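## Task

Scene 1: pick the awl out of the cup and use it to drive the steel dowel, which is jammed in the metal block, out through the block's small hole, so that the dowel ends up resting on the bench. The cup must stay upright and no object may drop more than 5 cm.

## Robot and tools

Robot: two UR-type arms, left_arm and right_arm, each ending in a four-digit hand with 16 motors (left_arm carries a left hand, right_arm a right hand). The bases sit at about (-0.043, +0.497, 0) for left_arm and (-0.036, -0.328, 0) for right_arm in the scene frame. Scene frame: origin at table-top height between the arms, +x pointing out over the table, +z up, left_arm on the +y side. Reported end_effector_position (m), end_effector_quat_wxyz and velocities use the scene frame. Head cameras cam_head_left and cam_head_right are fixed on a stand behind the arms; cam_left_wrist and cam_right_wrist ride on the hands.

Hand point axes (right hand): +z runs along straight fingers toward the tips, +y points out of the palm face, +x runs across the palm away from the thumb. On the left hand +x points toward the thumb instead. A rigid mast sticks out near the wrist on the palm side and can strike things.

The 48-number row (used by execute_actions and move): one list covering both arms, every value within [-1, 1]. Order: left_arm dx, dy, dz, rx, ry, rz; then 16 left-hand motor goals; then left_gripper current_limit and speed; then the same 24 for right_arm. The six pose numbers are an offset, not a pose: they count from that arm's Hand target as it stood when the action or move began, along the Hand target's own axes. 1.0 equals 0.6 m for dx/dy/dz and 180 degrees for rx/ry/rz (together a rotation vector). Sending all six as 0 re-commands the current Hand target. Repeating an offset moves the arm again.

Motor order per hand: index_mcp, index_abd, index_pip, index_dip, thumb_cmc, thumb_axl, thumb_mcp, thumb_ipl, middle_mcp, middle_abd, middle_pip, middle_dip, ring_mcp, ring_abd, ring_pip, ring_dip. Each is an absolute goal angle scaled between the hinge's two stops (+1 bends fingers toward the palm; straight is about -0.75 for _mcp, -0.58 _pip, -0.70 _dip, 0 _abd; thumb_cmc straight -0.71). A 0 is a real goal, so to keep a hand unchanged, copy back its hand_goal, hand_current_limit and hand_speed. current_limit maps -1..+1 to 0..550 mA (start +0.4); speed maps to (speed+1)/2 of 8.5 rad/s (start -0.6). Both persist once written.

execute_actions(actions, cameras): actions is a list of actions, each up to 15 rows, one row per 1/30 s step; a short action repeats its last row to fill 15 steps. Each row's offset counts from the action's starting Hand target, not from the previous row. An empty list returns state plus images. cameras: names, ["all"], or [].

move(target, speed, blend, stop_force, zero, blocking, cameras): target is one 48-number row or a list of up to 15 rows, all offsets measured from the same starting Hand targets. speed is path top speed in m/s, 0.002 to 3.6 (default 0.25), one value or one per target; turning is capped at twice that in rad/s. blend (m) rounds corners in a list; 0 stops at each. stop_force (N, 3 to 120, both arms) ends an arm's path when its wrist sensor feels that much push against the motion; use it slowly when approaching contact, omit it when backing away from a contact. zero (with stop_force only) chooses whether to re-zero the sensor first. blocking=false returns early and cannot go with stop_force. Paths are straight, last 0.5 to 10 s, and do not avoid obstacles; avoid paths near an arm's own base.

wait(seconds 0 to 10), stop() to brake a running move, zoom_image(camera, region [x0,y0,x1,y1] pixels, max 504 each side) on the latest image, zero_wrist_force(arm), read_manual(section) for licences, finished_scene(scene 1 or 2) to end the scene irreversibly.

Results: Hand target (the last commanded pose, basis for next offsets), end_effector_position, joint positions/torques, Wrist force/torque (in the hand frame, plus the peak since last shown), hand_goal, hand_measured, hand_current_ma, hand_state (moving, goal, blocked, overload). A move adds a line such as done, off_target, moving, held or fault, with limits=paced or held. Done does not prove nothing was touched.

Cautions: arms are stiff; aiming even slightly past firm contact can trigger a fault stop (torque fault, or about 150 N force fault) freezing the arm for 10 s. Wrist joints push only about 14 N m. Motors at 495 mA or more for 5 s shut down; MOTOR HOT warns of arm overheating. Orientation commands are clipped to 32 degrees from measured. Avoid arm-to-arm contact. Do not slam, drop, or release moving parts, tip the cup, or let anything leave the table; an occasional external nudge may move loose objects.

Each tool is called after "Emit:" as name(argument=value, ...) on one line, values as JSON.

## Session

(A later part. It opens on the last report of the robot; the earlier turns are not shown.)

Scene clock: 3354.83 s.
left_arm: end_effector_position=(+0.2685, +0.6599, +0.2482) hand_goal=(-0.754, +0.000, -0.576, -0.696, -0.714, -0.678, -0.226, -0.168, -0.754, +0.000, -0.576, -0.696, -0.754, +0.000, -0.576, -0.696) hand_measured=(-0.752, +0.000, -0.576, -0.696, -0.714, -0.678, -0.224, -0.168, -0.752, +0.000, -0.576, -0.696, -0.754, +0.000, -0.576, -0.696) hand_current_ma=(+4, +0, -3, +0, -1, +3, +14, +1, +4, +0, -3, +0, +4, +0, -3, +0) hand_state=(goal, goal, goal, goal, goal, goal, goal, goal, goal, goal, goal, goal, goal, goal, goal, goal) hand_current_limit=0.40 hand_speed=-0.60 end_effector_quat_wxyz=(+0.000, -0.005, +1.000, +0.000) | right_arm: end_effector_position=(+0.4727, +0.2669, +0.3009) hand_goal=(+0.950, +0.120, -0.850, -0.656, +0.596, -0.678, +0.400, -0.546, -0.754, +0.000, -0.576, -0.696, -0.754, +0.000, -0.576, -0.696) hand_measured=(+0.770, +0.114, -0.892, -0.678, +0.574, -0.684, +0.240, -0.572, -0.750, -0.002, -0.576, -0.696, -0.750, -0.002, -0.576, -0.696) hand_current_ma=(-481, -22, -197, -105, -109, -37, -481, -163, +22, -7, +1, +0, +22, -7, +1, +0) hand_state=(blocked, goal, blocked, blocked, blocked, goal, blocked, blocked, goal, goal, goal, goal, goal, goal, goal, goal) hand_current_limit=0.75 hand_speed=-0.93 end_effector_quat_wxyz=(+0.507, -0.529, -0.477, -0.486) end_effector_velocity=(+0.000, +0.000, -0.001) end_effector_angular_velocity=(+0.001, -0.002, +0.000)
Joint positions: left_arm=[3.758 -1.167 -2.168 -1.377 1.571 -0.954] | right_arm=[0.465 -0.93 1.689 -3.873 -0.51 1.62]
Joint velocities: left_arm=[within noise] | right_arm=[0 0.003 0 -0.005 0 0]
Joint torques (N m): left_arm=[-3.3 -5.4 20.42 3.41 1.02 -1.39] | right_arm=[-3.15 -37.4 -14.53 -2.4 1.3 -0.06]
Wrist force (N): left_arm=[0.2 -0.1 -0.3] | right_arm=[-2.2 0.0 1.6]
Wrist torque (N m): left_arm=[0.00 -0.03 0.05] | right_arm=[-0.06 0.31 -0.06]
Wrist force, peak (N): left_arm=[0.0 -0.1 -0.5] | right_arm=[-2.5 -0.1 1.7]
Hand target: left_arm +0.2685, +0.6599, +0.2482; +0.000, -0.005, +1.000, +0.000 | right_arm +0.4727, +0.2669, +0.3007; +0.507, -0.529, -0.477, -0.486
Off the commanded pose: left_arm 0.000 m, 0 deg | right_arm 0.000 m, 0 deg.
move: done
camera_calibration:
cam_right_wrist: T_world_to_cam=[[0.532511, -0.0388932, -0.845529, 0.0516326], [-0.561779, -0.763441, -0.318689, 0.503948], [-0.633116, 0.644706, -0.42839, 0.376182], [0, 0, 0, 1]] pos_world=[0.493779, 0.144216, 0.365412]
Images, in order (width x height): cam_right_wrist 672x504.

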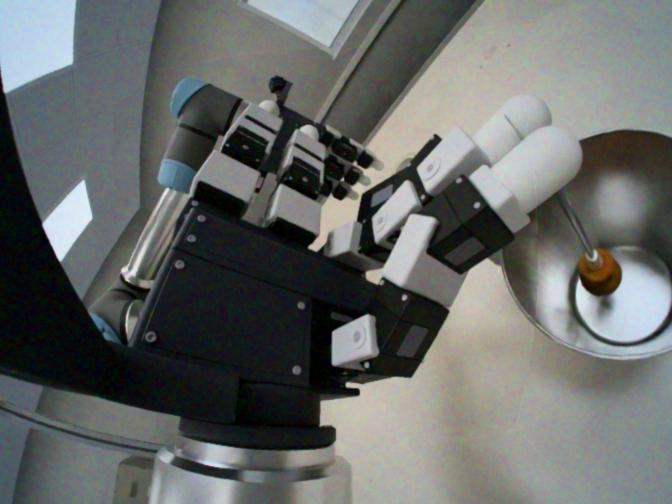

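Emit:
move(target=[0,0,0,0,0,0,-0.754,0,-0.576,-0.696,-0.714,-0.678,-0.226,-0.168,-0.754,0,-0.576,-0.696,-0.754,0,-0.576,-0.696,0.4,-0.6,0.2742,-0.0189,-0.0033,0,0,0,0.95,0.12,-0.85,-0.655,0.597,-0.677,0.4,-0.545,-0.754,0,-0.576,-0.696,-0.754,0,-0.576,-0.696,0.75,-0.93], speed=0.05, cameras=["all"])

Emit:
zoom_image(camera="cam_right_wrist", region=[470, 70, 672, 272])

Emit:
zoom_image(camera="cam_head_right", region=[180, 80, 320, 220])

Scene clock: 3366.53 s.
left_arm: end_effector_position=(+0.2685, +0.6599, +0.2482) hand_goal=(-0.754, +0.000, -0.576, -0.696, -0.714, -0.678, -0.226, -0.168, -0.754, +0.000, -0.576, -0.696, -0.754, +0.000, -0.576, -0.696) hand_measured=(-0.752, +0.000, -0.576, -0.696, -0.714, -0.678, -0.224, -0.168, -0.752, +0.000, -0.576, -0.696, -0.754, +0.000, -0.576, -0.696) hand_current_ma=(+4, +0, -3, +0, -1, +3, +14, +1, +4, +0, -3, +0, +4, +0, -3, +0) hand_state=(goal, goal, goal, goal, goal, goal, goal, goal, goal, goal, goal, goal, goal, goal, goal, goal) hand_current_limit=0.40 hand_speed=-0.60 end_effector_quat_wxyz=(+0.000, -0.005, +1.000, +0.000) | right_arm: end_effector_position=(+0.4734, +0.2671, +0.4657) hand_goal=(+0.950, +0.120, -0.850, -0.656, +0.596, -0.678, +0.400, -0.546, -0.754, +0.000, -0.576, -0.696, -0.754, +0.000, -0.576, -0.696) hand_measured=(+0.770, +0.114, -0.892, -0.678, +0.574, -0.684, +0.240, -0.572, -0.750, -0.002, -0.576, -0.696, -0.750, -0.002, -0.576, -0.696) hand_current_ma=(-481, -23, -197, -105, -109, -37, -481, -165, +21, -7, +1, +0, +21, -8, +1, +0) hand_state=(blocked, goal, blocked, blocked, blocked, goal, blocked, blocked, goal, goal, goal, goal, goal, goal, goal, goal) hand_current_limit=0.75 hand_speed=-0.93 end_effector_quat_wxyz=(+0.507, -0.529, -0.477, -0.486) end_effector_velocity=(+0.000, +0.000, -0.002) end_effector_angular_velocity=(+0.000, -0.001, +0.000)
Joint positions: left_arm=[3.758 -1.167 -2.168 -1.377 1.571 -0.954] | right_arm=[0.465 -1.14 1.535 -3.508 -0.51 1.62]
Joint velocities: left_arm=[within noise] | right_arm=[0 0.002 0.003 -0.005 0 -0.001]
Joint torques (N m): left_arm=[-3.2 -6.7 17.9 3.41 1.15 -1.47] | right_arm=[-10.14 -35.49 -14.29 -2.46 2.27 -2.53]
Wrist force (N): left_arm=[0.0 0.0 -0.3] | right_arm=[-2.1 0.5 1.5]
Wrist torque (N m): left_arm=[0.01 0.01 0.03] | right_arm=[-0.01 0.31 -0.05]
Wrist force, peak (N): left_arm=[0.2 -0.2 -0.5] | right_arm=[-2.8 0.1 1.6]
Hand target: left_arm +0.2685, +0.6599, +0.2482; +0.000, -0.005, +1.000, +0.000 | right_arm +0.4734, +0.2672, +0.4656; +0.507, -0.529, -0.477, -0.486
Off the commanded pose: left_arm 0.000 m, 0 deg | right_arm 0.000 m, 0 deg.
move: done
camera_calibration:
cam_left_wrist: T_world_to_cam=[[0.795447, -0.606, 0.00526713, 0.145644], [-0.379976, -0.491955, 0.783325, 0.171388], [-0.472104, -0.625095, -0.62159, 0.816324], [0, 0, 0, 1]] pos_world=[0.334661, 0.682855, 0.372399]
cam_right_wrist: T_world_to_cam=[[0.532458, -0.0388384, -0.845565, 0.190684], [-0.561799, -0.76342, -0.318703, 0.557192], [-0.633143, 0.644734, -0.428308, 0.447103], [0, 0, 0, 1]] pos_world=[0.494579, 0.144516, 0.530312]

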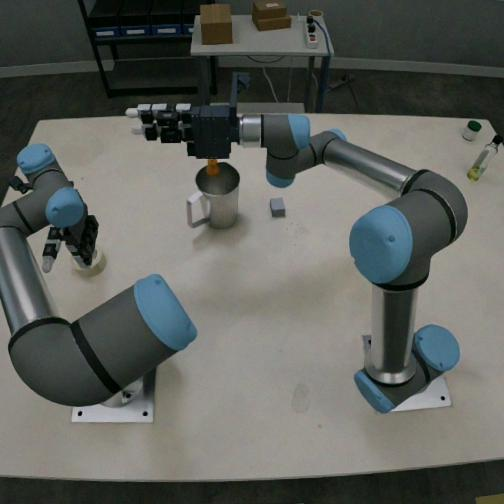

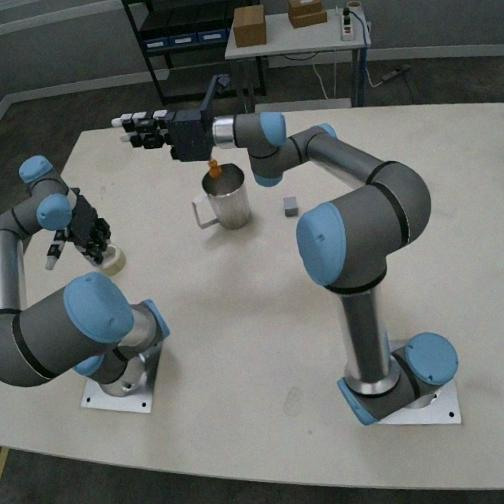

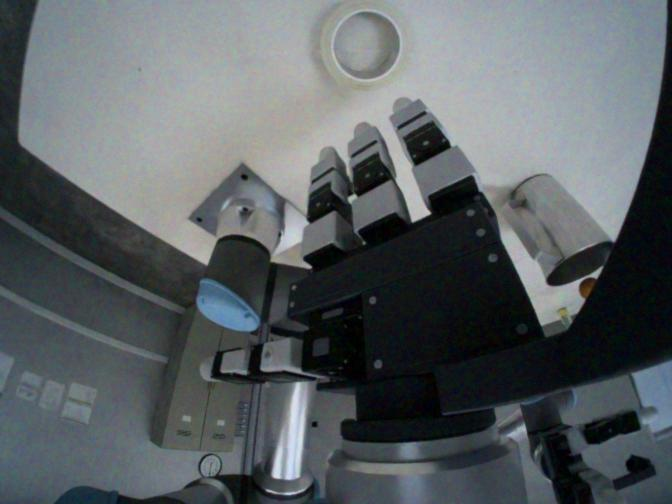

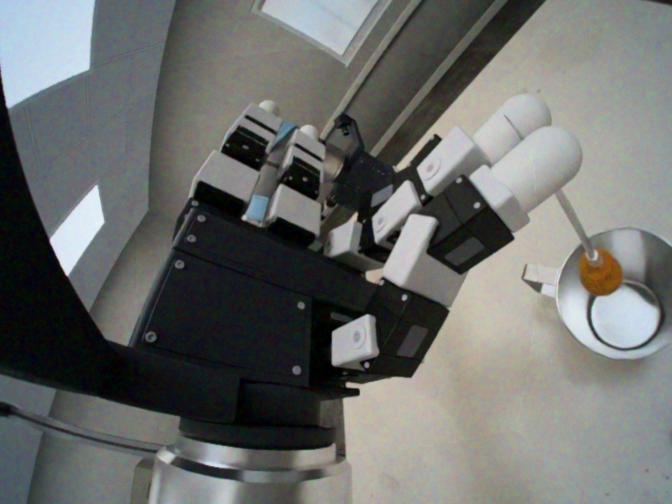

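Scaled by 2.495 from the camera's 672x504 image, which has a finer 960x720 frame.

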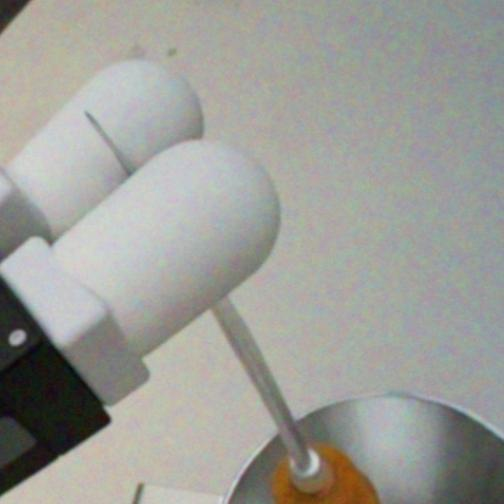

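Scaled by 3.600 from the camera's 504x504 image, which has a finer 720x720 frame.

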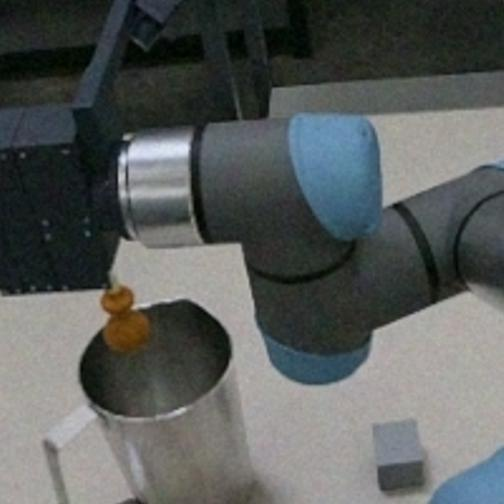

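Emit:
move(target=[0,0,0,0,0,0,-0.754,0,-0.576,-0.696,-0.714,-0.678,-0.226,-0.168,-0.754,0,-0.576,-0.696,-0.754,0,-0.576,-0.696,0.4,-0.6,-0.0143,-0.1781,-0.1634,0,0,0,0.95,0.12,-0.85,-0.655,0.597,-0.677,0.4,-0.545,-0.754,0,-0.576,-0.696,-0.754,0,-0.576,-0.696,0.75,-0.93], speed=0.06, cameras=["all"])

Emit:
zoom_image(camera="cam_left_wrist", region=[480, 200, 672, 392])

Emit:
zoom_image(camera="cam_head_right", region=[180, 100, 320, 240])

Emit:
zoom_image(camera="cam_head_left", region=[180, 100, 320, 240])

Scene clock: 3485.80 s.
left_arm: end_effector_position=(+0.2685, +0.6599, +0.2482) hand_goal=(-0.754, +0.000, -0.576, -0.696, -0.714, -0.678, -0.226, -0.168, -0.754, +0.000, -0.576, -0.696, -0.754, +0.000, -0.576, -0.696) hand_measured=(-0.752, +0.000, -0.576, -0.696, -0.714, -0.678, -0.224, -0.168, -0.752, +0.000, -0.576, -0.696, -0.754, +0.000, -0.576, -0.696) hand_current_ma=(+4, +0, -3, +0, -1, +3, +14, +1, +4, +0, -3, +0, +4, +0, -3, +0) hand_state=(goal, goal, goal, goal, goal, goal, goal, goal, goal, goal, goal, goal, goal, goal, goal, goal) hand_current_limit=0.40 hand_speed=-0.60 end_effector_quat_wxyz=(+0.000, -0.005, +1.000, +0.000) | right_arm: end_effector_position=(+0.3634, +0.1723, +0.4662) hand_goal=(+0.950, +0.120, -0.850, -0.656, +0.596, -0.678, +0.400, -0.546, -0.754, +0.000, -0.576, -0.696, -0.754, +0.000, -0.576, -0.696) hand_measured=(+0.770, +0.112, -0.892, -0.678, +0.574, -0.684, +0.240, -0.572, -0.750, -0.002, -0.576, -0.696, -0.750, -0.002, -0.576, -0.696) hand_current_ma=(-481, -28, -197, -105, -99, -37, -481, -168, +17, -7, +1, +0, +18, -8, +1, +0) hand_state=(blocked, goal, blocked, blocked, blocked, goal, blocked, blocked, goal, goal, goal, goal, goal, goal, goal, goal) hand_current_limit=0.75 hand_speed=-0.93 end_effector_quat_wxyz=(+0.507, -0.529, -0.477, -0.486)
Joint positions: left_arm=[3.758 -1.167 -2.168 -1.377 1.571 -0.954] | right_arm=[0.381 -1.47 1.966 -3.605 -0.426 1.614]
Joint torques (N m): left_arm=[-3.28 -5.19 18.94 3.4 1.14 -1.83] | right_arm=[10.47 -23.58 -22.87 0.32 -2.06 -2.32]
Wrist force (N): left_arm=[0.1 0.1 -0.1] | right_arm=[-2.2 0.2 1.4]
Wrist torque (N m): left_arm=[0.00 -0.01 0.03] | right_arm=[-0.04 0.33 -0.03]
Wrist force, peak (N): left_arm=[0.3 -0.1 -0.6] | right_arm=[-2.5 0.7 2.0]
Hand target: left_arm +0.2685, +0.6599, +0.2482; +0.000, -0.005, +1.000, +0.000 | right_arm +0.3634, +0.1723, +0.4662; +0.507, -0.529, -0.477, -0.486
Off the commanded pose: left_arm 0.000 m, 0 deg | right_arm 0.000 m, 0 deg.
move: done
camera_calibration:
cam_left_wrist: T_world_to_cam=[[0.795447, -0.606, 0.00526713, 0.145644], [-0.379976, -0.491955, 0.783325, 0.171388], [-0.472104, -0.625095, -0.62159, 0.816324], [0, 0, 0, 1]] pos_world=[0.334661, 0.682855, 0.372399]
cam_right_wrist: T_world_to_cam=[[0.532511, -0.0388932, -0.845529, 0.245954], [-0.561779, -0.763441, -0.318689, 0.423091], [-0.633116, 0.644706, -0.42839, 0.43889], [0, 0, 0, 1]] pos_world=[0.384579, 0.0496157, 0.530812]

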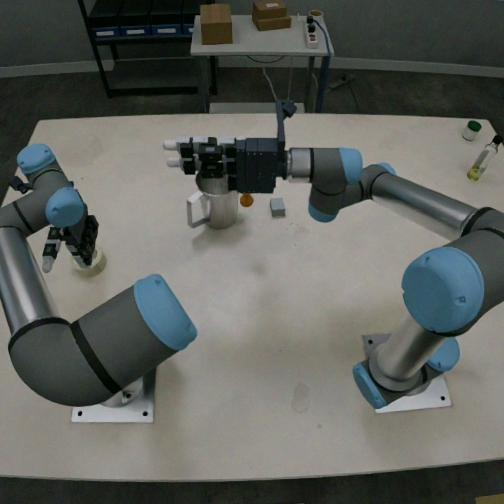

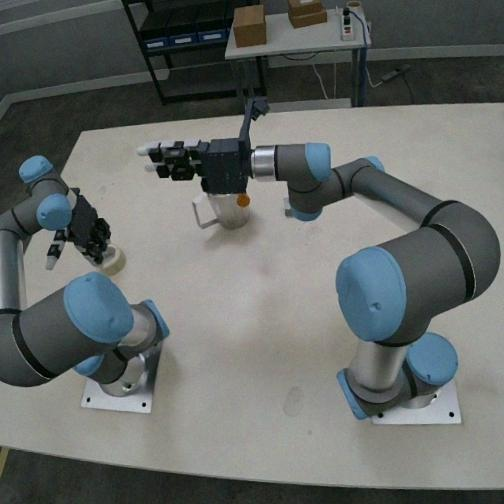

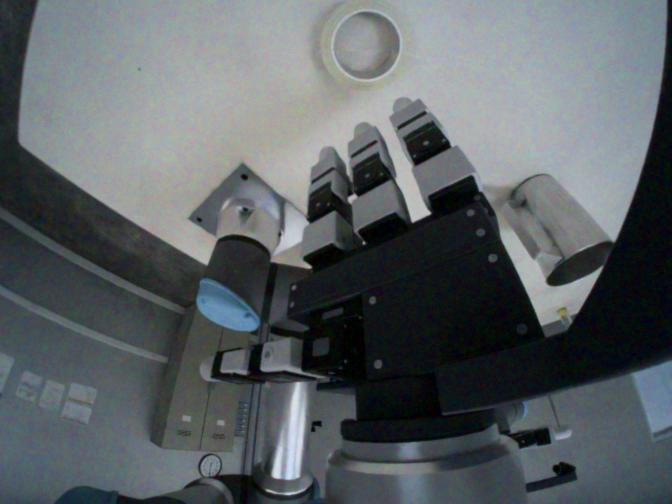

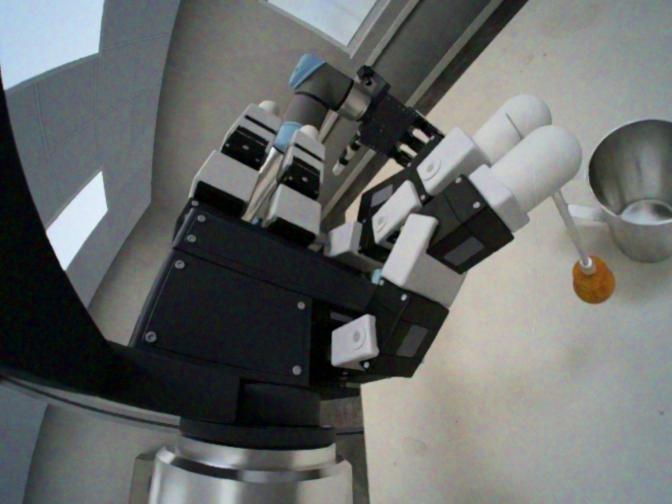

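Scaled by 2.625 from the camera's 672x504 image, which has a finer 960x720 frame.

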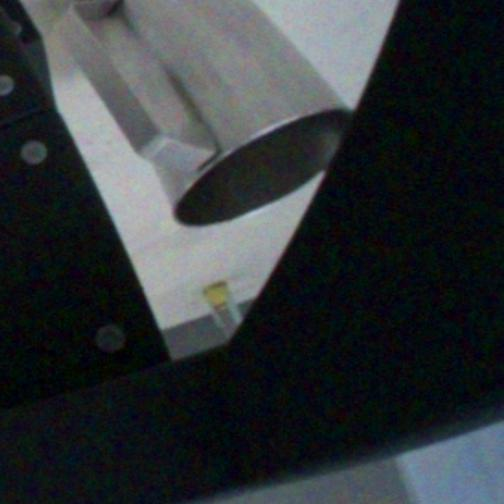

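Scaled by 3.600 from the camera's 504x504 image, which has a finer 720x720 frame.

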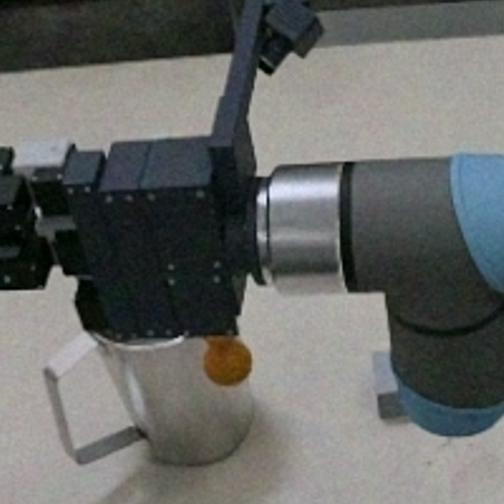

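Scaled by 3.600 from the camera's 504x504 image, which has a finer 720x720 frame.

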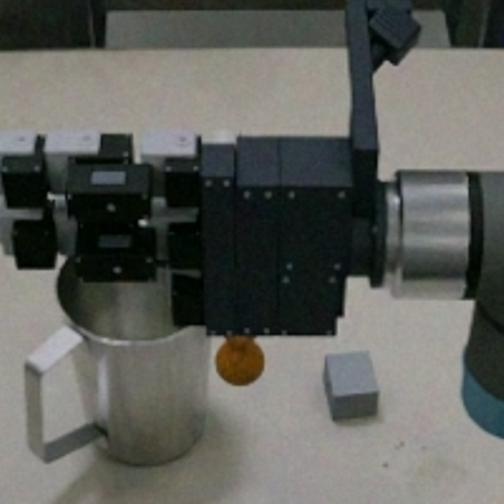

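Emit:
move(target=[-0.0525,-0.4,-0.2533,0,-0.5,0,-0.754,0,-0.576,-0.696,-0.714,-0.678,-0.226,-0.168,-0.754,0,-0.576,-0.696,-0.754,0,-0.576,-0.696,0.4,-0.6,0.0962,-0.0567,-0.0025,0,0,0,0.95,0.12,-0.85,-0.655,0.597,-0.677,0.4,-0.545,-0.754,0,-0.576,-0.696,-0.754,0,-0.576,-0.696,0.75,-0.93], speed=0.12, cameras=["all"])

Scene clock: 3541.07 s.
left_arm: end_effector_position=(+0.3024, +0.4202, +0.4002) hand_goal=(-0.754, +0.000, -0.576, -0.696, -0.714, -0.678, -0.226, -0.168, -0.754, +0.000, -0.576, -0.696, -0.754, +0.000, -0.576, -0.696) hand_measured=(-0.752, -0.002, -0.576, -0.696, -0.714, -0.678, -0.224, -0.168, -0.752, -0.002, -0.576, -0.696, -0.754, -0.002, -0.576, -0.696) hand_current_ma=(+4, -6, -3, +0, -1, +3, +9, +1, +4, -5, -3, +0, +4, -5, -3, +0) hand_state=(goal, goal, goal, goal, goal, goal, goal, goal, goal, goal, goal, goal, goal, goal, goal, goal) hand_current_limit=0.40 hand_speed=-0.60 end_effector_quat_wxyz=(+0.707, -0.003, +0.707, +0.004) end_effector_velocity=(+0.000, +0.000, +0.000) end_effector_angular_velocity=(-0.001, -0.003, -0.001) | right_arm: end_effector_position=(+0.3336, +0.1725, +0.5264) hand_goal=(+0.950, +0.120, -0.850, -0.656, +0.596, -0.678, +0.400, -0.546, -0.754, +0.000, -0.576, -0.696, -0.754, +0.000, -0.576, -0.696) hand_measured=(+0.770, +0.112, -0.892, -0.678, +0.576, -0.684, +0.240, -0.572, -0.750, -0.002, -0.576, -0.696, -0.750, -0.002, -0.576, -0.696) hand_current_ma=(-481, -29, -197, -105, -94, -37, -481, -169, +17, -7, +1, +0, +18, -8, +1, +0) hand_state=(blocked, goal, blocked, blocked, goal, goal, blocked, blocked, goal, goal, goal, goal, goal, goal, goal, goal) hand_current_limit=0.75 hand_speed=-0.93 end_effector_quat_wxyz=(+0.507, -0.529, -0.477, -0.486)
Joint positions: left_arm=[2.905 -1.168 -2.601 0.628 1.807 -1.571] | right_arm=[0.413 -1.584 1.918 -3.445 -0.458 1.616]
Joint velocities: left_arm=[-0.001 -0.001 -0.001 0.005 0 -0.001] | right_arm=[within noise]
Joint torques (N m): left_arm=[-1.1 -0.51 11.35 3.49 -0.04 -2.09] | right_arm=[4.97 -13.51 -17.62 -2.43 -0.67 1.1]
Wrist force (N): left_arm=[1.3 0.7 -2.2] | right_arm=[-2.0 0.3 1.8]
Wrist torque (N m): left_arm=[0.36 0.09 0.05] | right_arm=[-0.05 0.28 -0.09]
Wrist force, peak (N): left_arm=[1.3 0.7 -2.2] | right_arm=[-2.3 0.3 2.0]
Hand target: left_arm +0.3024, +0.4202, +0.4002; +0.707, -0.003, +0.707, +0.003 | right_arm +0.3337, +0.1725, +0.5263; +0.507, -0.529, -0.477, -0.486
Off the commanded pose: left_arm 0.000 m, 0 deg | right_arm 0.000 m, 0 deg.
move: done
camera_calibration:
cam_left_wrist: T_world_to_cam=[[0.000819967, -0.613919, 0.789368, -0.0975019], [-0.778509, -0.495826, -0.384812, 0.536928], [0.627633, -0.614215, -0.478348, 0.382506], [0, 0, 0, 1]] pos_world=[0.17801, 0.441305, 0.466552]
cam_right_wrist: T_world_to_cam=[[0.532511, -0.0388932, -0.845529, 0.312735], [-0.561779, -0.763441, -0.318689, 0.425764], [-0.633116, 0.644706, -0.42839, 0.445619], [0, 0, 0, 1]] pos_world=[0.354779, 0.0499157, 0.591012]

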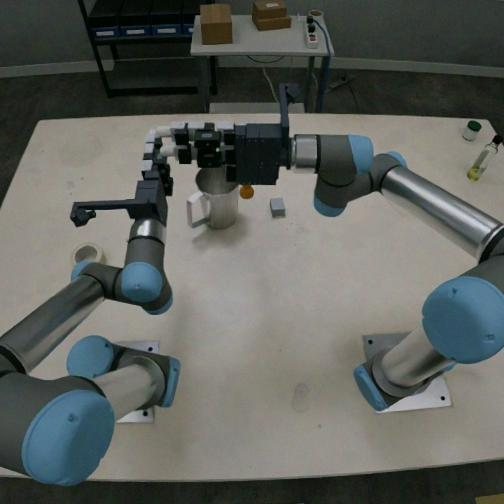

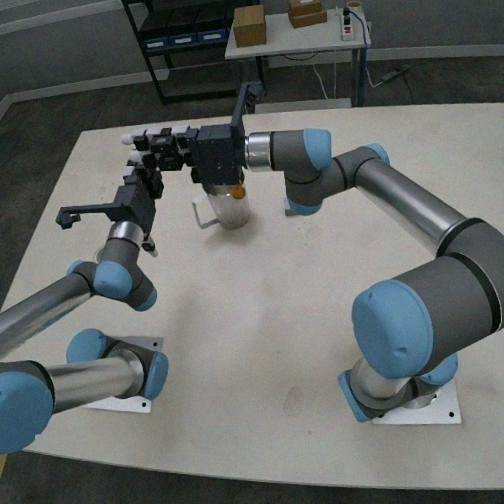

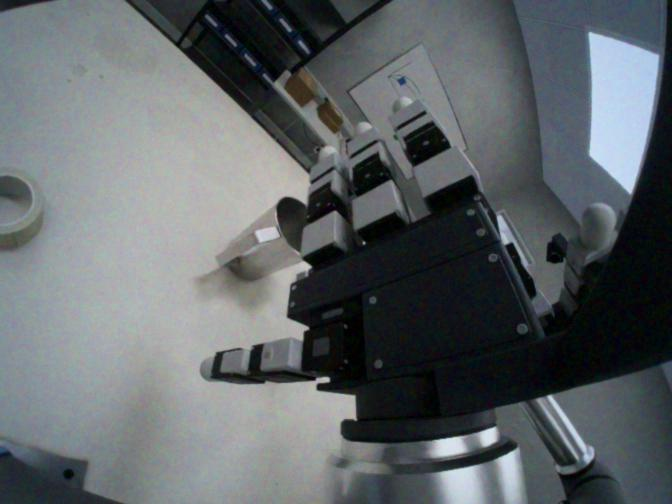

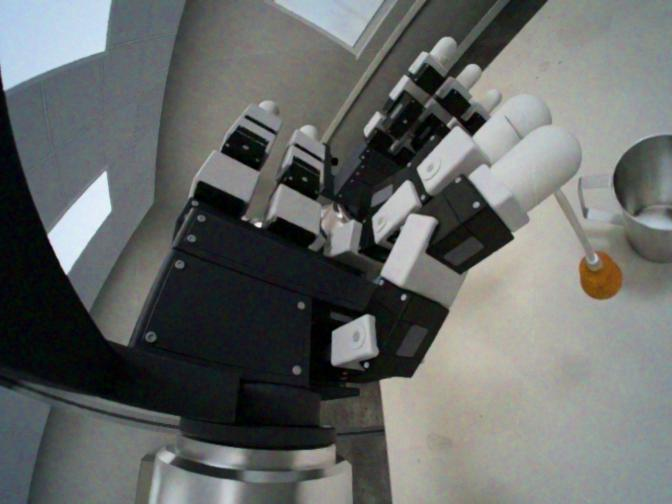

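Emit:
move(target=[0.117,-0.0337,0.046,0,0,0.5,-0.754,0,-0.576,-0.696,-0.714,-0.678,-0.226,-0.168,-0.754,0,-0.576,-0.696,-0.754,0,-0.576,-0.696,0.4,-0.6,0,0,0,0,0,0,0.95,0.12,-0.85,-0.655,0.597,-0.677,0.4,-0.545,-0.754,0,-0.576,-0.696,-0.754,0,-0.576,-0.696,0.75,-0.93], speed=0.25)

Scene clock: 3557.67 s.
left_arm: end_effector_position=(+0.3237, +0.4048, +0.3462) hand_goal=(-0.754, +0.000, -0.576, -0.696, -0.714, -0.678, -0.226, -0.168, -0.754, +0.000, -0.576, -0.696, -0.754, +0.000, -0.576, -0.696) hand_measured=(-0.764, -0.002, -0.578, -0.696, -0.722, -0.678, -0.224, -0.168, -0.764, -0.002, -0.578, -0.696, -0.762, -0.002, -0.578, -0.696) hand_current_ma=(-41, -7, -5, +0, -29, +3, +7, +1, -43, -5, -4, +0, -39, -5, -4, +0) hand_state=(goal, goal, goal, goal, goal, goal, goal, goal, goal, goal, goal, goal, goal, goal, goal, goal) hand_current_limit=0.40 hand_speed=-0.60 end_effector_quat_wxyz=(+0.580, +0.398, +0.585, +0.404) | right_arm: end_effector_position=(+0.3337, +0.1725, +0.5263) hand_goal=(+0.950, +0.120, -0.850, -0.656, +0.596, -0.678, +0.400, -0.546, -0.754, +0.000, -0.576, -0.696, -0.754, +0.000, -0.576, -0.696) hand_measured=(+0.770, +0.112, -0.892, -0.678, +0.576, -0.684, +0.240, -0.572, -0.750, -0.002, -0.576, -0.696, -0.750, -0.002, -0.576, -0.696) hand_current_ma=(-481, -29, -197, -105, -94, -37, -481, -169, +17, -7, +1, +0, +18, -8, +1, +0) hand_state=(blocked, goal, blocked, blocked, goal, goal, blocked, blocked, goal, goal, goal, goal, goal, goal, goal, goal) hand_current_limit=0.75 hand_speed=-0.93 end_effector_quat_wxyz=(+0.507, -0.529, -0.477, -0.486)
Joint positions: left_arm=[3.043 -1.879 -2.779 1.515 1.671 -0.366] | right_arm=[0.413 -1.584 1.918 -3.445 -0.458 1.616]
Joint torques (N m): left_arm=[-7.14 29.83 7.36 0.45 1.45 -2.2] | right_arm=[-10.69 -13.04 -14.8 -2.32 1.82 -1.9]
Wrist force (N): left_arm=[-0.6 -0.5 -1.2] | right_arm=[-1.8 0.2 1.5]
Wrist torque (N m): left_arm=[0.35 0.21 -0.10] | right_arm=[-0.05 0.26 -0.07]
Wrist force, peak (N): left_arm=[1.4 0.6 -2.3] | right_arm=[-2.2 0.1 2.0]
Hand target: left_arm +0.3237, +0.4048, +0.3463; +0.580, +0.398, +0.585, +0.404 (not the last commanded pose) | right_arm +0.3337, +0.1725, +0.5263; +0.507, -0.529, -0.477, -0.486
Off the commanded pose: left_arm 0.018 m, 21 deg | right_arm 0.000 m, 0 deg.
move: held (left_arm; a check stopped the path); limits=held
pose unreachable (left arm): on one or more control steps of this call, first in action 0 (counted from 0), this arm could not follow its commanded pose, so it was not sent that pose on those steps. It may still have moved: this result reports where it is.
cause: moving toward the commanded pose would bring two parts of the arm too close to each other (joints 3 (elbow) to 5 (wrist 2) lie between them).

Emit:
move(target=[[-0.0188,0.0177,0.2938,0,0,0,-0.754,0,-0.576,-0.696,-0.714,-0.678,-0.226,-0.168,-0.754,0,-0.576,-0.696,-0.754,0,-0.576,-0.696,0.4,-0.6,0,0,0,0,0,0,0.95,0.12,-0.85,-0.655,0.597,-0.677,0.4,-0.545,-0.754,0,-0.576,-0.696,-0.754,0,-0.576,-0.696,0.75,-0.93],[-0.0188,0.0177,0.2938,0,0,0.31,-0.754,0,-0.576,-0.696,-0.714,-0.678,-0.226,-0.168,-0.754,0,-0.576,-0.696,-0.754,0,-0.576,-0.696,0.4,-0.6,0,0,0,0,0,0,0.95,0.12,-0.85,-0.655,0.597,-0.677,0.4,-0.545,-0.754,0,-0.576,-0.696,-0.754,0,-0.576,-0.696,0.75,-0.93]], speed=0.25)

Scene clock: 3577.50 s.
left_arm: end_effector_position=(+0.5000, +0.4001, +0.3599) hand_goal=(-0.754, +0.000, -0.576, -0.696, -0.714, -0.678, -0.226, -0.168, -0.754, +0.000, -0.576, -0.696, -0.754, +0.000, -0.576, -0.696) hand_measured=(-0.764, +0.000, -0.578, -0.696, -0.722, -0.678, -0.224, -0.168, -0.764, +0.000, -0.578, -0.696, -0.762, +0.000, -0.578, -0.696) hand_current_ma=(-41, -2, -5, +0, -29, +3, +6, +1, -43, -1, -4, +0, -39, -1, -4, +0) hand_state=(goal, goal, goal, goal, goal, goal, goal, goal, goal, goal, goal, goal, goal, goal, goal, goal) hand_current_limit=0.40 hand_speed=-0.60 end_effector_quat_wxyz=(+0.324, +0.625, +0.331, +0.628) end_effector_velocity=(+0.000, -0.001, +0.000) end_effector_angular_velocity=(+0.005, -0.001, +0.000) | right_arm: end_effector_position=(+0.3337, +0.1725, +0.5263) hand_goal=(+0.950, +0.120, -0.850, -0.656, +0.596, -0.678, +0.400, -0.546, -0.754, +0.000, -0.576, -0.696, -0.754, +0.000, -0.576, -0.696) hand_measured=(+0.770, +0.112, -0.892, -0.678, +0.576, -0.684, +0.240, -0.572, -0.750, -0.002, -0.576, -0.696, -0.750, -0.002, -0.576, -0.696) hand_current_ma=(-481, -29, -197, -105, -94, -37, -481, -169, +17, -7, +1, +0, +18, -8, +1, +0) hand_state=(blocked, goal, blocked, blocked, goal, goal, blocked, blocked, goal, goal, goal, goal, goal, goal, goal, goal) hand_current_limit=0.75 hand_speed=-0.93 end_effector_quat_wxyz=(+0.507, -0.529, -0.477, -0.486)
Joint positions: left_arm=[3.342 -1.986 -2.415 1.257 1.372 0.608] | right_arm=[0.413 -1.584 1.918 -3.445 -0.458 1.616]
Joint velocities: left_arm=[-0.001 -0.001 0.001 0.001 0 0.005] | right_arm=[within noise]
Joint torques (N m): left_arm=[-1.96 11.43 15.5 3.38 0.65 1.56] | right_arm=[-10.98 -13.95 -16.61 -2.2 1.76 0.24]
Wrist force (N): left_arm=[-1.7 -0.2 -0.8] | right_arm=[-1.9 0.4 1.6]
Wrist torque (N m): left_arm=[0.26 0.12 -0.21] | right_arm=[-0.02 0.27 -0.08]
Wrist force, peak (N): left_arm=[-0.2 -0.5 -3.5] | right_arm=[-2.1 0.3 1.9]
Hand target: left_arm +0.5000, +0.4000, +0.3599; +0.323, +0.626, +0.331, +0.628 | right_arm +0.3337, +0.1725, +0.5263; +0.507, -0.529, -0.477, -0.486
Off the commanded pose: left_arm 0.000 m, 0 deg | right_arm 0.000 m, 0 deg.
move: done

Emit:
move(target=[[0,0,0,0,0,0.3067,0.411,0,-0.869,-0.55,0.686,-0.678,-0.1685,-0.168,0.411,0,-0.869,-0.55,0.616,0,0.7,-0.116,0.4,-0.6,0,0,0,0,0,0,0.95,0.12,-0.85,-0.655,0.597,-0.677,0.4,-0.545,-0.754,0,-0.576,-0.696,-0.754,0,-0.576,-0.696,0.75,-0.93]], speed=0.25, cameras=["all"])

Scene clock: 3586.57 s.
left_arm: end_effector_position=(+0.5000, +0.4001, +0.3600) hand_goal=(+0.410, +0.000, -0.870, -0.550, +0.686, -0.678, -0.168, -0.168, +0.410, +0.000, -0.870, -0.550, +0.616, +0.000, +0.700, -0.116) hand_measured=(+0.408, +0.002, -0.868, -0.552, +0.692, -0.678, -0.170, -0.168, +0.408, +0.002, -0.870, -0.552, +0.546, +0.000, +0.684, -0.118) hand_current_ma=(-11, +4, +4, -11, +27, +3, -8, +1, -12, +4, +3, -9, -340, -1, -66, -12) hand_state=(goal, goal, goal, goal, goal, goal, goal, goal, goal, goal, goal, goal, blocked, goal, goal, goal) hand_current_limit=0.40 hand_speed=-0.60 end_effector_quat_wxyz=(-0.004, +0.708, +0.004, +0.706) end_effector_velocity=(+0.000, +0.000, -0.001) end_effector_angular_velocity=(+0.004, +0.002, +0.000) | right_arm: end_effector_position=(+0.3337, +0.1725, +0.5263) hand_goal=(+0.950, +0.120, -0.850, -0.656, +0.596, -0.678, +0.400, -0.546, -0.754, +0.000, -0.576, -0.696, -0.754, +0.000, -0.576, -0.696) hand_measured=(+0.770, +0.112, -0.892, -0.678, +0.576, -0.684, +0.240, -0.572, -0.750, -0.002, -0.576, -0.696, -0.750, -0.002, -0.576, -0.696) hand_current_ma=(-481, -29, -197, -105, -94, -37, -481, -169, +17, -7, +1, +0, +18, -8, +1, +0) hand_state=(blocked, goal, blocked, blocked, goal, goal, blocked, blocked, goal, goal, goal, goal, goal, goal, goal, goal) hand_current_limit=0.75 hand_speed=-0.93 end_effector_quat_wxyz=(+0.507, -0.529, -0.477, -0.486)
Joint positions: left_arm=[3.526 -1.78 -2.412 1.048 1.188 1.572] | right_arm=[0.413 -1.584 1.918 -3.445 -0.458 1.616]
Joint velocities: left_arm=[-0.001 0 -0.002 0 0 0.005] | right_arm=[within noise]
Joint torques (N m): left_arm=[-6.82 7.32 2.84 2.03 1.38 1.47] | right_arm=[-8.91 -13.32 -15.05 -2.28 1.55 1.91]
Wrist force (N): left_arm=[-1.6 -0.1 -1.3] | right_arm=[-2.1 0.2 1.4]
Wrist torque (N m): left_arm=[0.10 0.12 0.08] | right_arm=[-0.03 0.31 -0.10]
Wrist force, peak (N): left_arm=[-2.4 -0.5 -0.9] | right_arm=[-2.3 0.3 2.0]
Hand target: left_arm +0.5000, +0.4000, +0.3599; -0.004, +0.708, +0.004, +0.706 | right_arm +0.3337, +0.1725, +0.5263; +0.507, -0.529, -0.477, -0.486
Off the commanded pose: left_arm 0.000 m, 0 deg | right_arm 0.000 m, 0 deg.
move: done
camera_calibration:
cam_left_wrist: T_world_to_cam=[[-0.0136907, 0.614283, -0.788967, 0.00579163], [-0.788107, 0.478981, 0.386606, 0.00243961], [0.615386, 0.627084, 0.477563, -0.60772], [0, 0, 0, 1]] pos_world=[0.375984, 0.376365, 0.293851]
cam_right_wrist: T_world_to_cam=[[0.53243, -0.0389231, -0.845579, 0.312711], [-0.561788, -0.763474, -0.318594, 0.425681], [-0.633177, 0.644665, -0.428363, 0.445584], [0, 0, 0, 1]] pos_world=[0.354779, 0.0499157, 0.590912]

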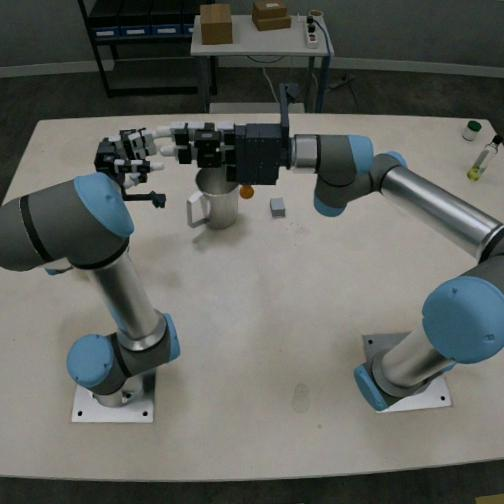

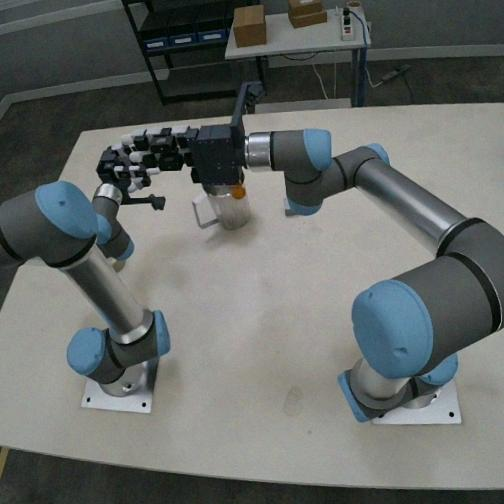

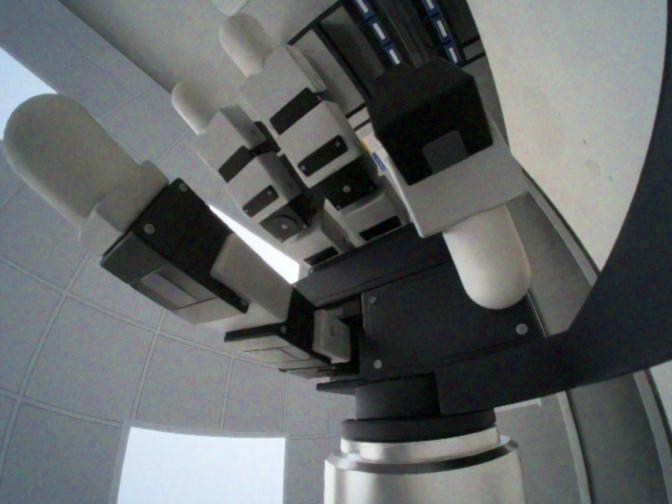

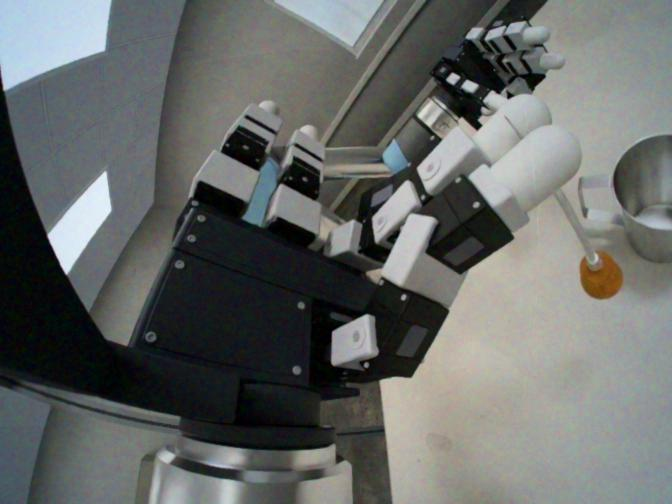

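Emit:
move(target=[[-0.0583,0.2333,-0.1367,0,0,0,0.411,0,-0.869,-0.55,0.686,-0.678,-0.1685,-0.168,0.411,0,-0.869,-0.55,0.5,0,0.66,-0.116,0.4,-0.6,0,0,0,0,0,0,0.95,0.12,-0.85,-0.655,0.597,-0.677,0.4,-0.545,-0.754,0,-0.576,-0.696,-0.754,0,-0.576,-0.696,0.75,-0.93]], speed=0.1, cameras=["all"])

Emit:
zoom_image(camera="cam_right_wrist", region=[470, 70, 672, 322])

Scene clock: 3597.10 s.
left_arm: end_effector_position=(+0.4196, +0.2592, +0.3249) hand_goal=(+0.410, +0.000, -0.870, -0.550, +0.686, -0.678, -0.168, -0.168, +0.410, +0.000, -0.870, -0.550, +0.500, +0.000, +0.660, -0.116) hand_measured=(+0.408, +0.002, -0.868, -0.552, +0.692, -0.678, -0.170, -0.168, +0.408, +0.002, -0.870, -0.552, +0.502, +0.000, +0.662, -0.118) hand_current_ma=(-8, +5, +4, -11, +27, +3, -8, +1, -8, +4, +3, -9, +7, -1, +7, -12) hand_state=(goal, goal, goal, goal, goal, goal, goal, goal, goal, goal, goal, goal, goal, goal, goal, goal) hand_current_limit=0.40 hand_speed=-0.60 end_effector_quat_wxyz=(-0.004, +0.708, +0.004, +0.706) | right_arm: end_effector_position=(+0.3337, +0.1725, +0.5263) hand_goal=(+0.950, +0.120, -0.850, -0.656, +0.596, -0.678, +0.400, -0.546, -0.754, +0.000, -0.576, -0.696, -0.754, +0.000, -0.576, -0.696) hand_measured=(+0.770, +0.112, -0.892, -0.678, +0.576, -0.684, +0.240, -0.572, -0.750, -0.002, -0.576, -0.696, -0.750, -0.002, -0.576, -0.696) hand_current_ma=(-481, -29, -197, -105, -94, -37, -481, -169, +17, -7, +1, +0, +18, -8, +1, +0) hand_state=(blocked, goal, blocked, blocked, goal, goal, blocked, blocked, goal, goal, goal, goal, goal, goal, goal, goal) hand_current_limit=0.75 hand_speed=-0.93 end_effector_quat_wxyz=(+0.507, -0.529, -0.477, -0.486)
Joint positions: left_arm=[3.041 -1.84 -2.528 1.224 1.673 1.572] | right_arm=[0.413 -1.584 1.918 -3.445 -0.458 1.616]
Joint torques (N m): left_arm=[-5.64 35.12 10.71 0.93 1 -2.33] | right_arm=[-10.63 -14.94 -15.83 -2.03 1.57 2.11]
Wrist force (N): left_arm=[-1.8 -0.1 -1.2] | right_arm=[-2.0 0.2 1.5]
Wrist torque (N m): left_arm=[0.10 0.14 0.05] | right_arm=[-0.04 0.29 -0.09]
Wrist force, peak (N): left_arm=[-1.9 0.9 -1.8] | right_arm=[-2.3 0.4 1.6]
Hand target: left_arm +0.4195, +0.2592, +0.3249; -0.004, +0.708, +0.004, +0.706 | right_arm +0.3337, +0.1725, +0.5263; +0.507, -0.529, -0.477, -0.486
Off the commanded pose: left_arm 0.000 m, 0 deg | right_arm 0.000 m, 0 deg.
move: done
camera_calibration:
cam_left_wrist: T_world_to_cam=[[-0.0139106, 0.614466, -0.788821, 0.0635333], [-0.787872, 0.479021, 0.387035, 0.0198636], [0.615681, 0.626874, 0.477457, -0.453074], [0, 0, 0, 1]] pos_world=[0.295483, 0.235466, 0.258752]
cam_right_wrist: T_world_to_cam=[[0.53243, -0.0389231, -0.845579, 0.312711], [-0.561788, -0.763474, -0.318594, 0.425681], [-0.633177, 0.644665, -0.428363, 0.445584], [0, 0, 0, 1]] pos_world=[0.354779, 0.0499157, 0.590912]

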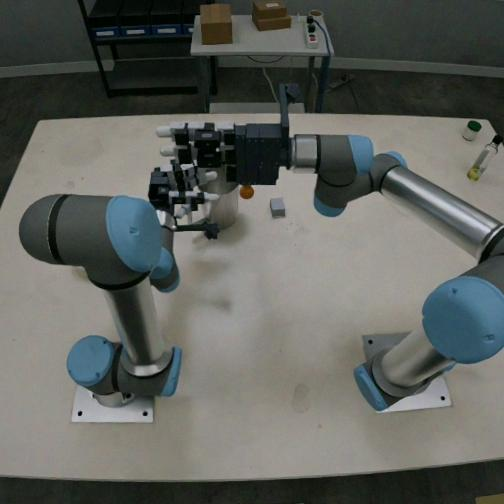

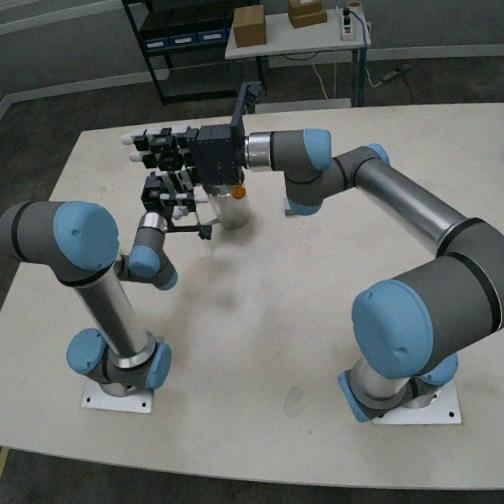

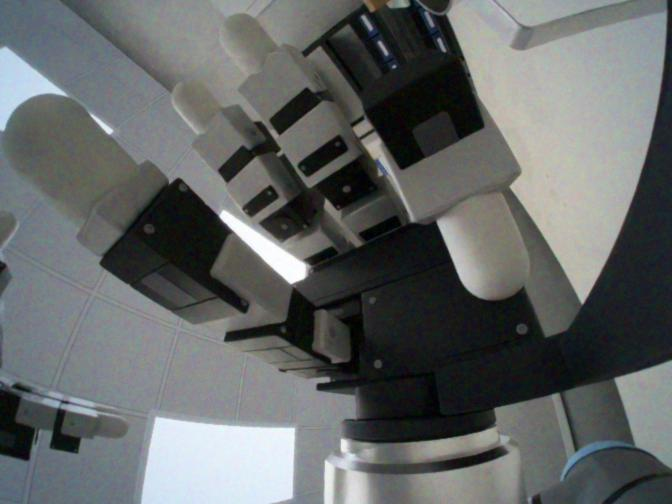

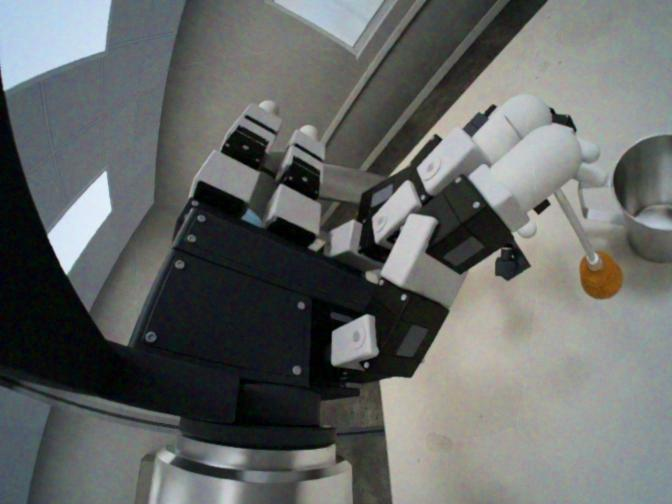

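Scaled by 2.000 from the camera's 672x504 image, which has a finer 960x720 frame.

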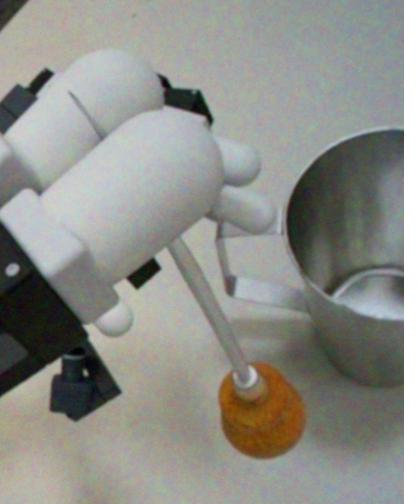

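Emit:
move(target=[[0,0.1,-0.0027,0,0,0,0.411,0,-0.869,-0.55,0.686,-0.678,-0.1685,-0.168,0.411,0,-0.869,-0.55,0.5,0,0.66,-0.116,0.4,-0.6,0,0,0,0,0,0,0.95,0.12,-0.85,-0.655,0.597,-0.677,0.4,-0.545,-0.754,0,-0.576,-0.696,-0.754,0,-0.576,-0.696,0.75,-0.93]], speed=0.05, cameras=["all"])

Emit:
zoom_image(camera="cam_right_wrist", region=[470, 70, 672, 322])

Emit:
zoom_image(camera="cam_left_wrist", region=[100, 0, 604, 378])

Scene clock: 3604.63 s.
left_arm: end_effector_position=(+0.4186, +0.1991, +0.3248) hand_goal=(+0.410, +0.000, -0.870, -0.550, +0.686, -0.678, -0.168, -0.168, +0.410, +0.000, -0.870, -0.550, +0.500, +0.000, +0.660, -0.116) hand_measured=(+0.408, +0.002, -0.868, -0.552, +0.692, -0.678, -0.170, -0.168, +0.408, +0.002, -0.870, -0.552, +0.502, +0.000, +0.662, -0.118) hand_current_ma=(-8, +5, +4, -11, +27, +3, -8, +1, -8, +4, +3, -9, +7, -1, +7, -12) hand_state=(goal, goal, goal, goal, goal, goal, goal, goal, goal, goal, goal, goal, goal, goal, goal, goal) hand_current_limit=0.40 hand_speed=-0.60 end_effector_quat_wxyz=(-0.004, +0.708, +0.004, +0.706) | right_arm: end_effector_position=(+0.3337, +0.1725, +0.5263) hand_goal=(+0.950, +0.120, -0.850, -0.656, +0.596, -0.678, +0.400, -0.546, -0.754, +0.000, -0.576, -0.696, -0.754, +0.000, -0.576, -0.696) hand_measured=(+0.770, +0.112, -0.892, -0.678, +0.576, -0.684, +0.240, -0.572, -0.750, -0.002, -0.576, -0.696, -0.750, -0.002, -0.576, -0.696) hand_current_ma=(-481, -29, -197, -105, -94, -37, -481, -169, +17, -7, +1, +0, +18, -8, +1, +0) hand_state=(blocked, goal, blocked, blocked, goal, goal, blocked, blocked, goal, goal, goal, goal, goal, goal, goal, goal) hand_current_limit=0.75 hand_speed=-0.93 end_effector_quat_wxyz=(+0.507, -0.529, -0.477, -0.486)
Joint positions: left_arm=[2.818 -1.896 -2.423 1.175 1.895 1.571] | right_arm=[0.413 -1.584 1.918 -3.445 -0.458 1.616]
Joint torques (N m): left_arm=[-0.86 37.34 4.4 3.21 -0.35 -2.4] | right_arm=[-9.72 -13.03 -15.24 -1.95 1.73 1.96]
Wrist force (N): left_arm=[-1.6 -0.1 -1.1] | right_arm=[-1.9 0.3 1.7]
Wrist torque (N m): left_arm=[0.07 0.11 0.07] | right_arm=[-0.05 0.27 -0.08]
Wrist force, peak (N): left_arm=[-2.0 0.0 -1.3] | right_arm=[-2.1 0.4 1.8]
Hand target: left_arm +0.4186, +0.1991, +0.3249; -0.004, +0.708, +0.004, +0.706 | right_arm +0.3337, +0.1725, +0.5263; +0.507, -0.529, -0.477, -0.486
Off the commanded pose: left_arm 0.000 m, 0 deg | right_arm 0.000 m, 0 deg.
move: done
camera_calibration:
cam_left_wrist: T_world_to_cam=[[-0.0139735, 0.614504, -0.78879, 0.100314], [-0.787871, 0.478972, 0.387099, 0.0479258], [0.615682, 0.626873, 0.477457, -0.41486], [0, 0, 0, 1]] pos_world=[0.294583, 0.175466, 0.258652]
cam_right_wrist: T_world_to_cam=[[0.53243, -0.0389231, -0.845579, 0.312711], [-0.561788, -0.763474, -0.318594, 0.425681], [-0.633177, 0.644665, -0.428363, 0.445584], [0, 0, 0, 1]] pos_world=[0.354779, 0.0499157, 0.590912]

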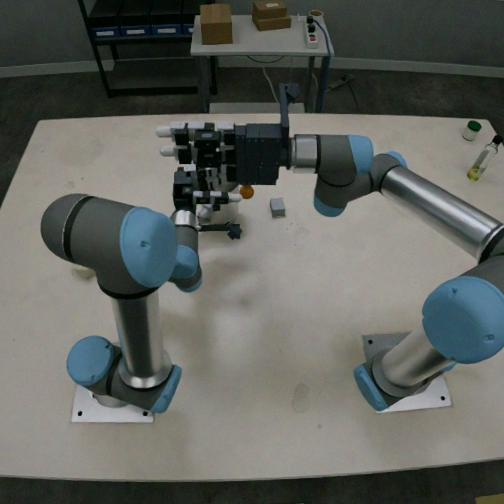

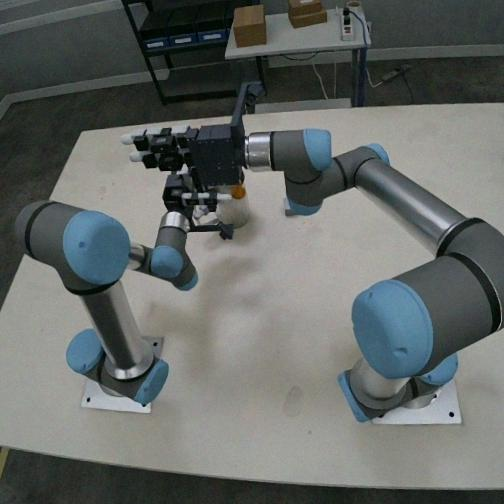

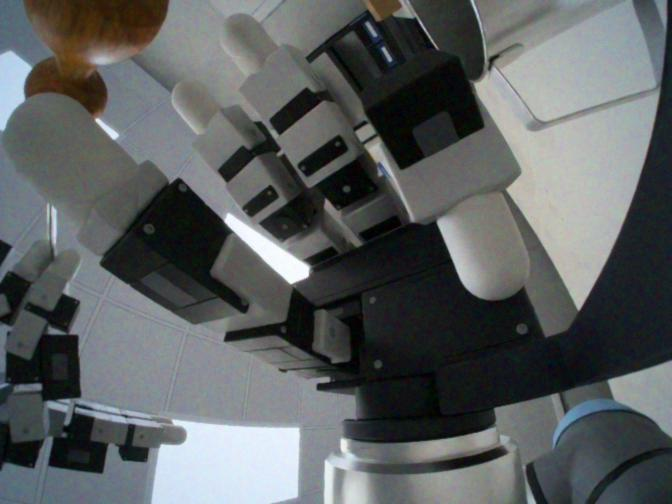

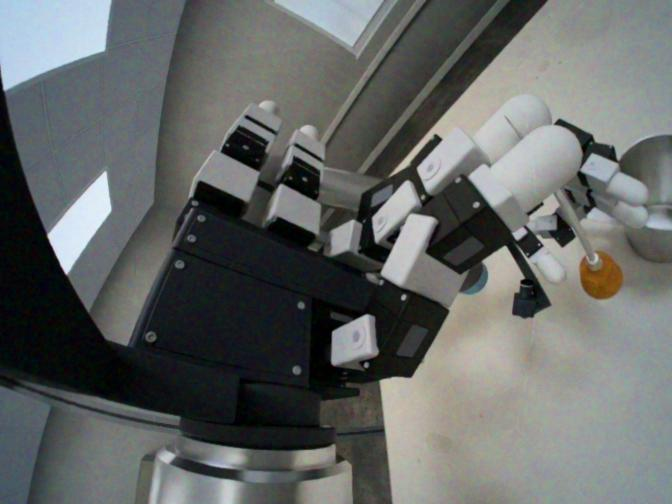

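Scaled by 2.000 from the camera's 672x504 image, which has a finer 960x720 frame.

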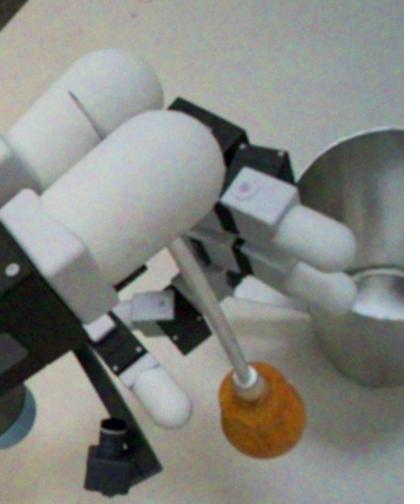

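Scaled by 1.000.

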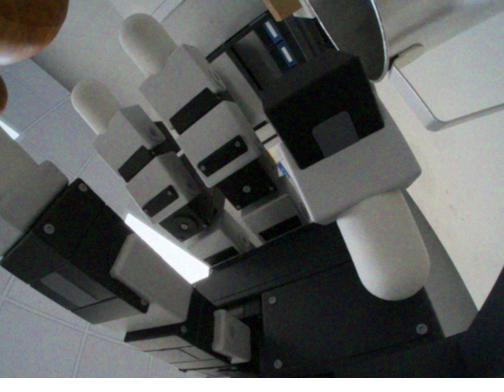

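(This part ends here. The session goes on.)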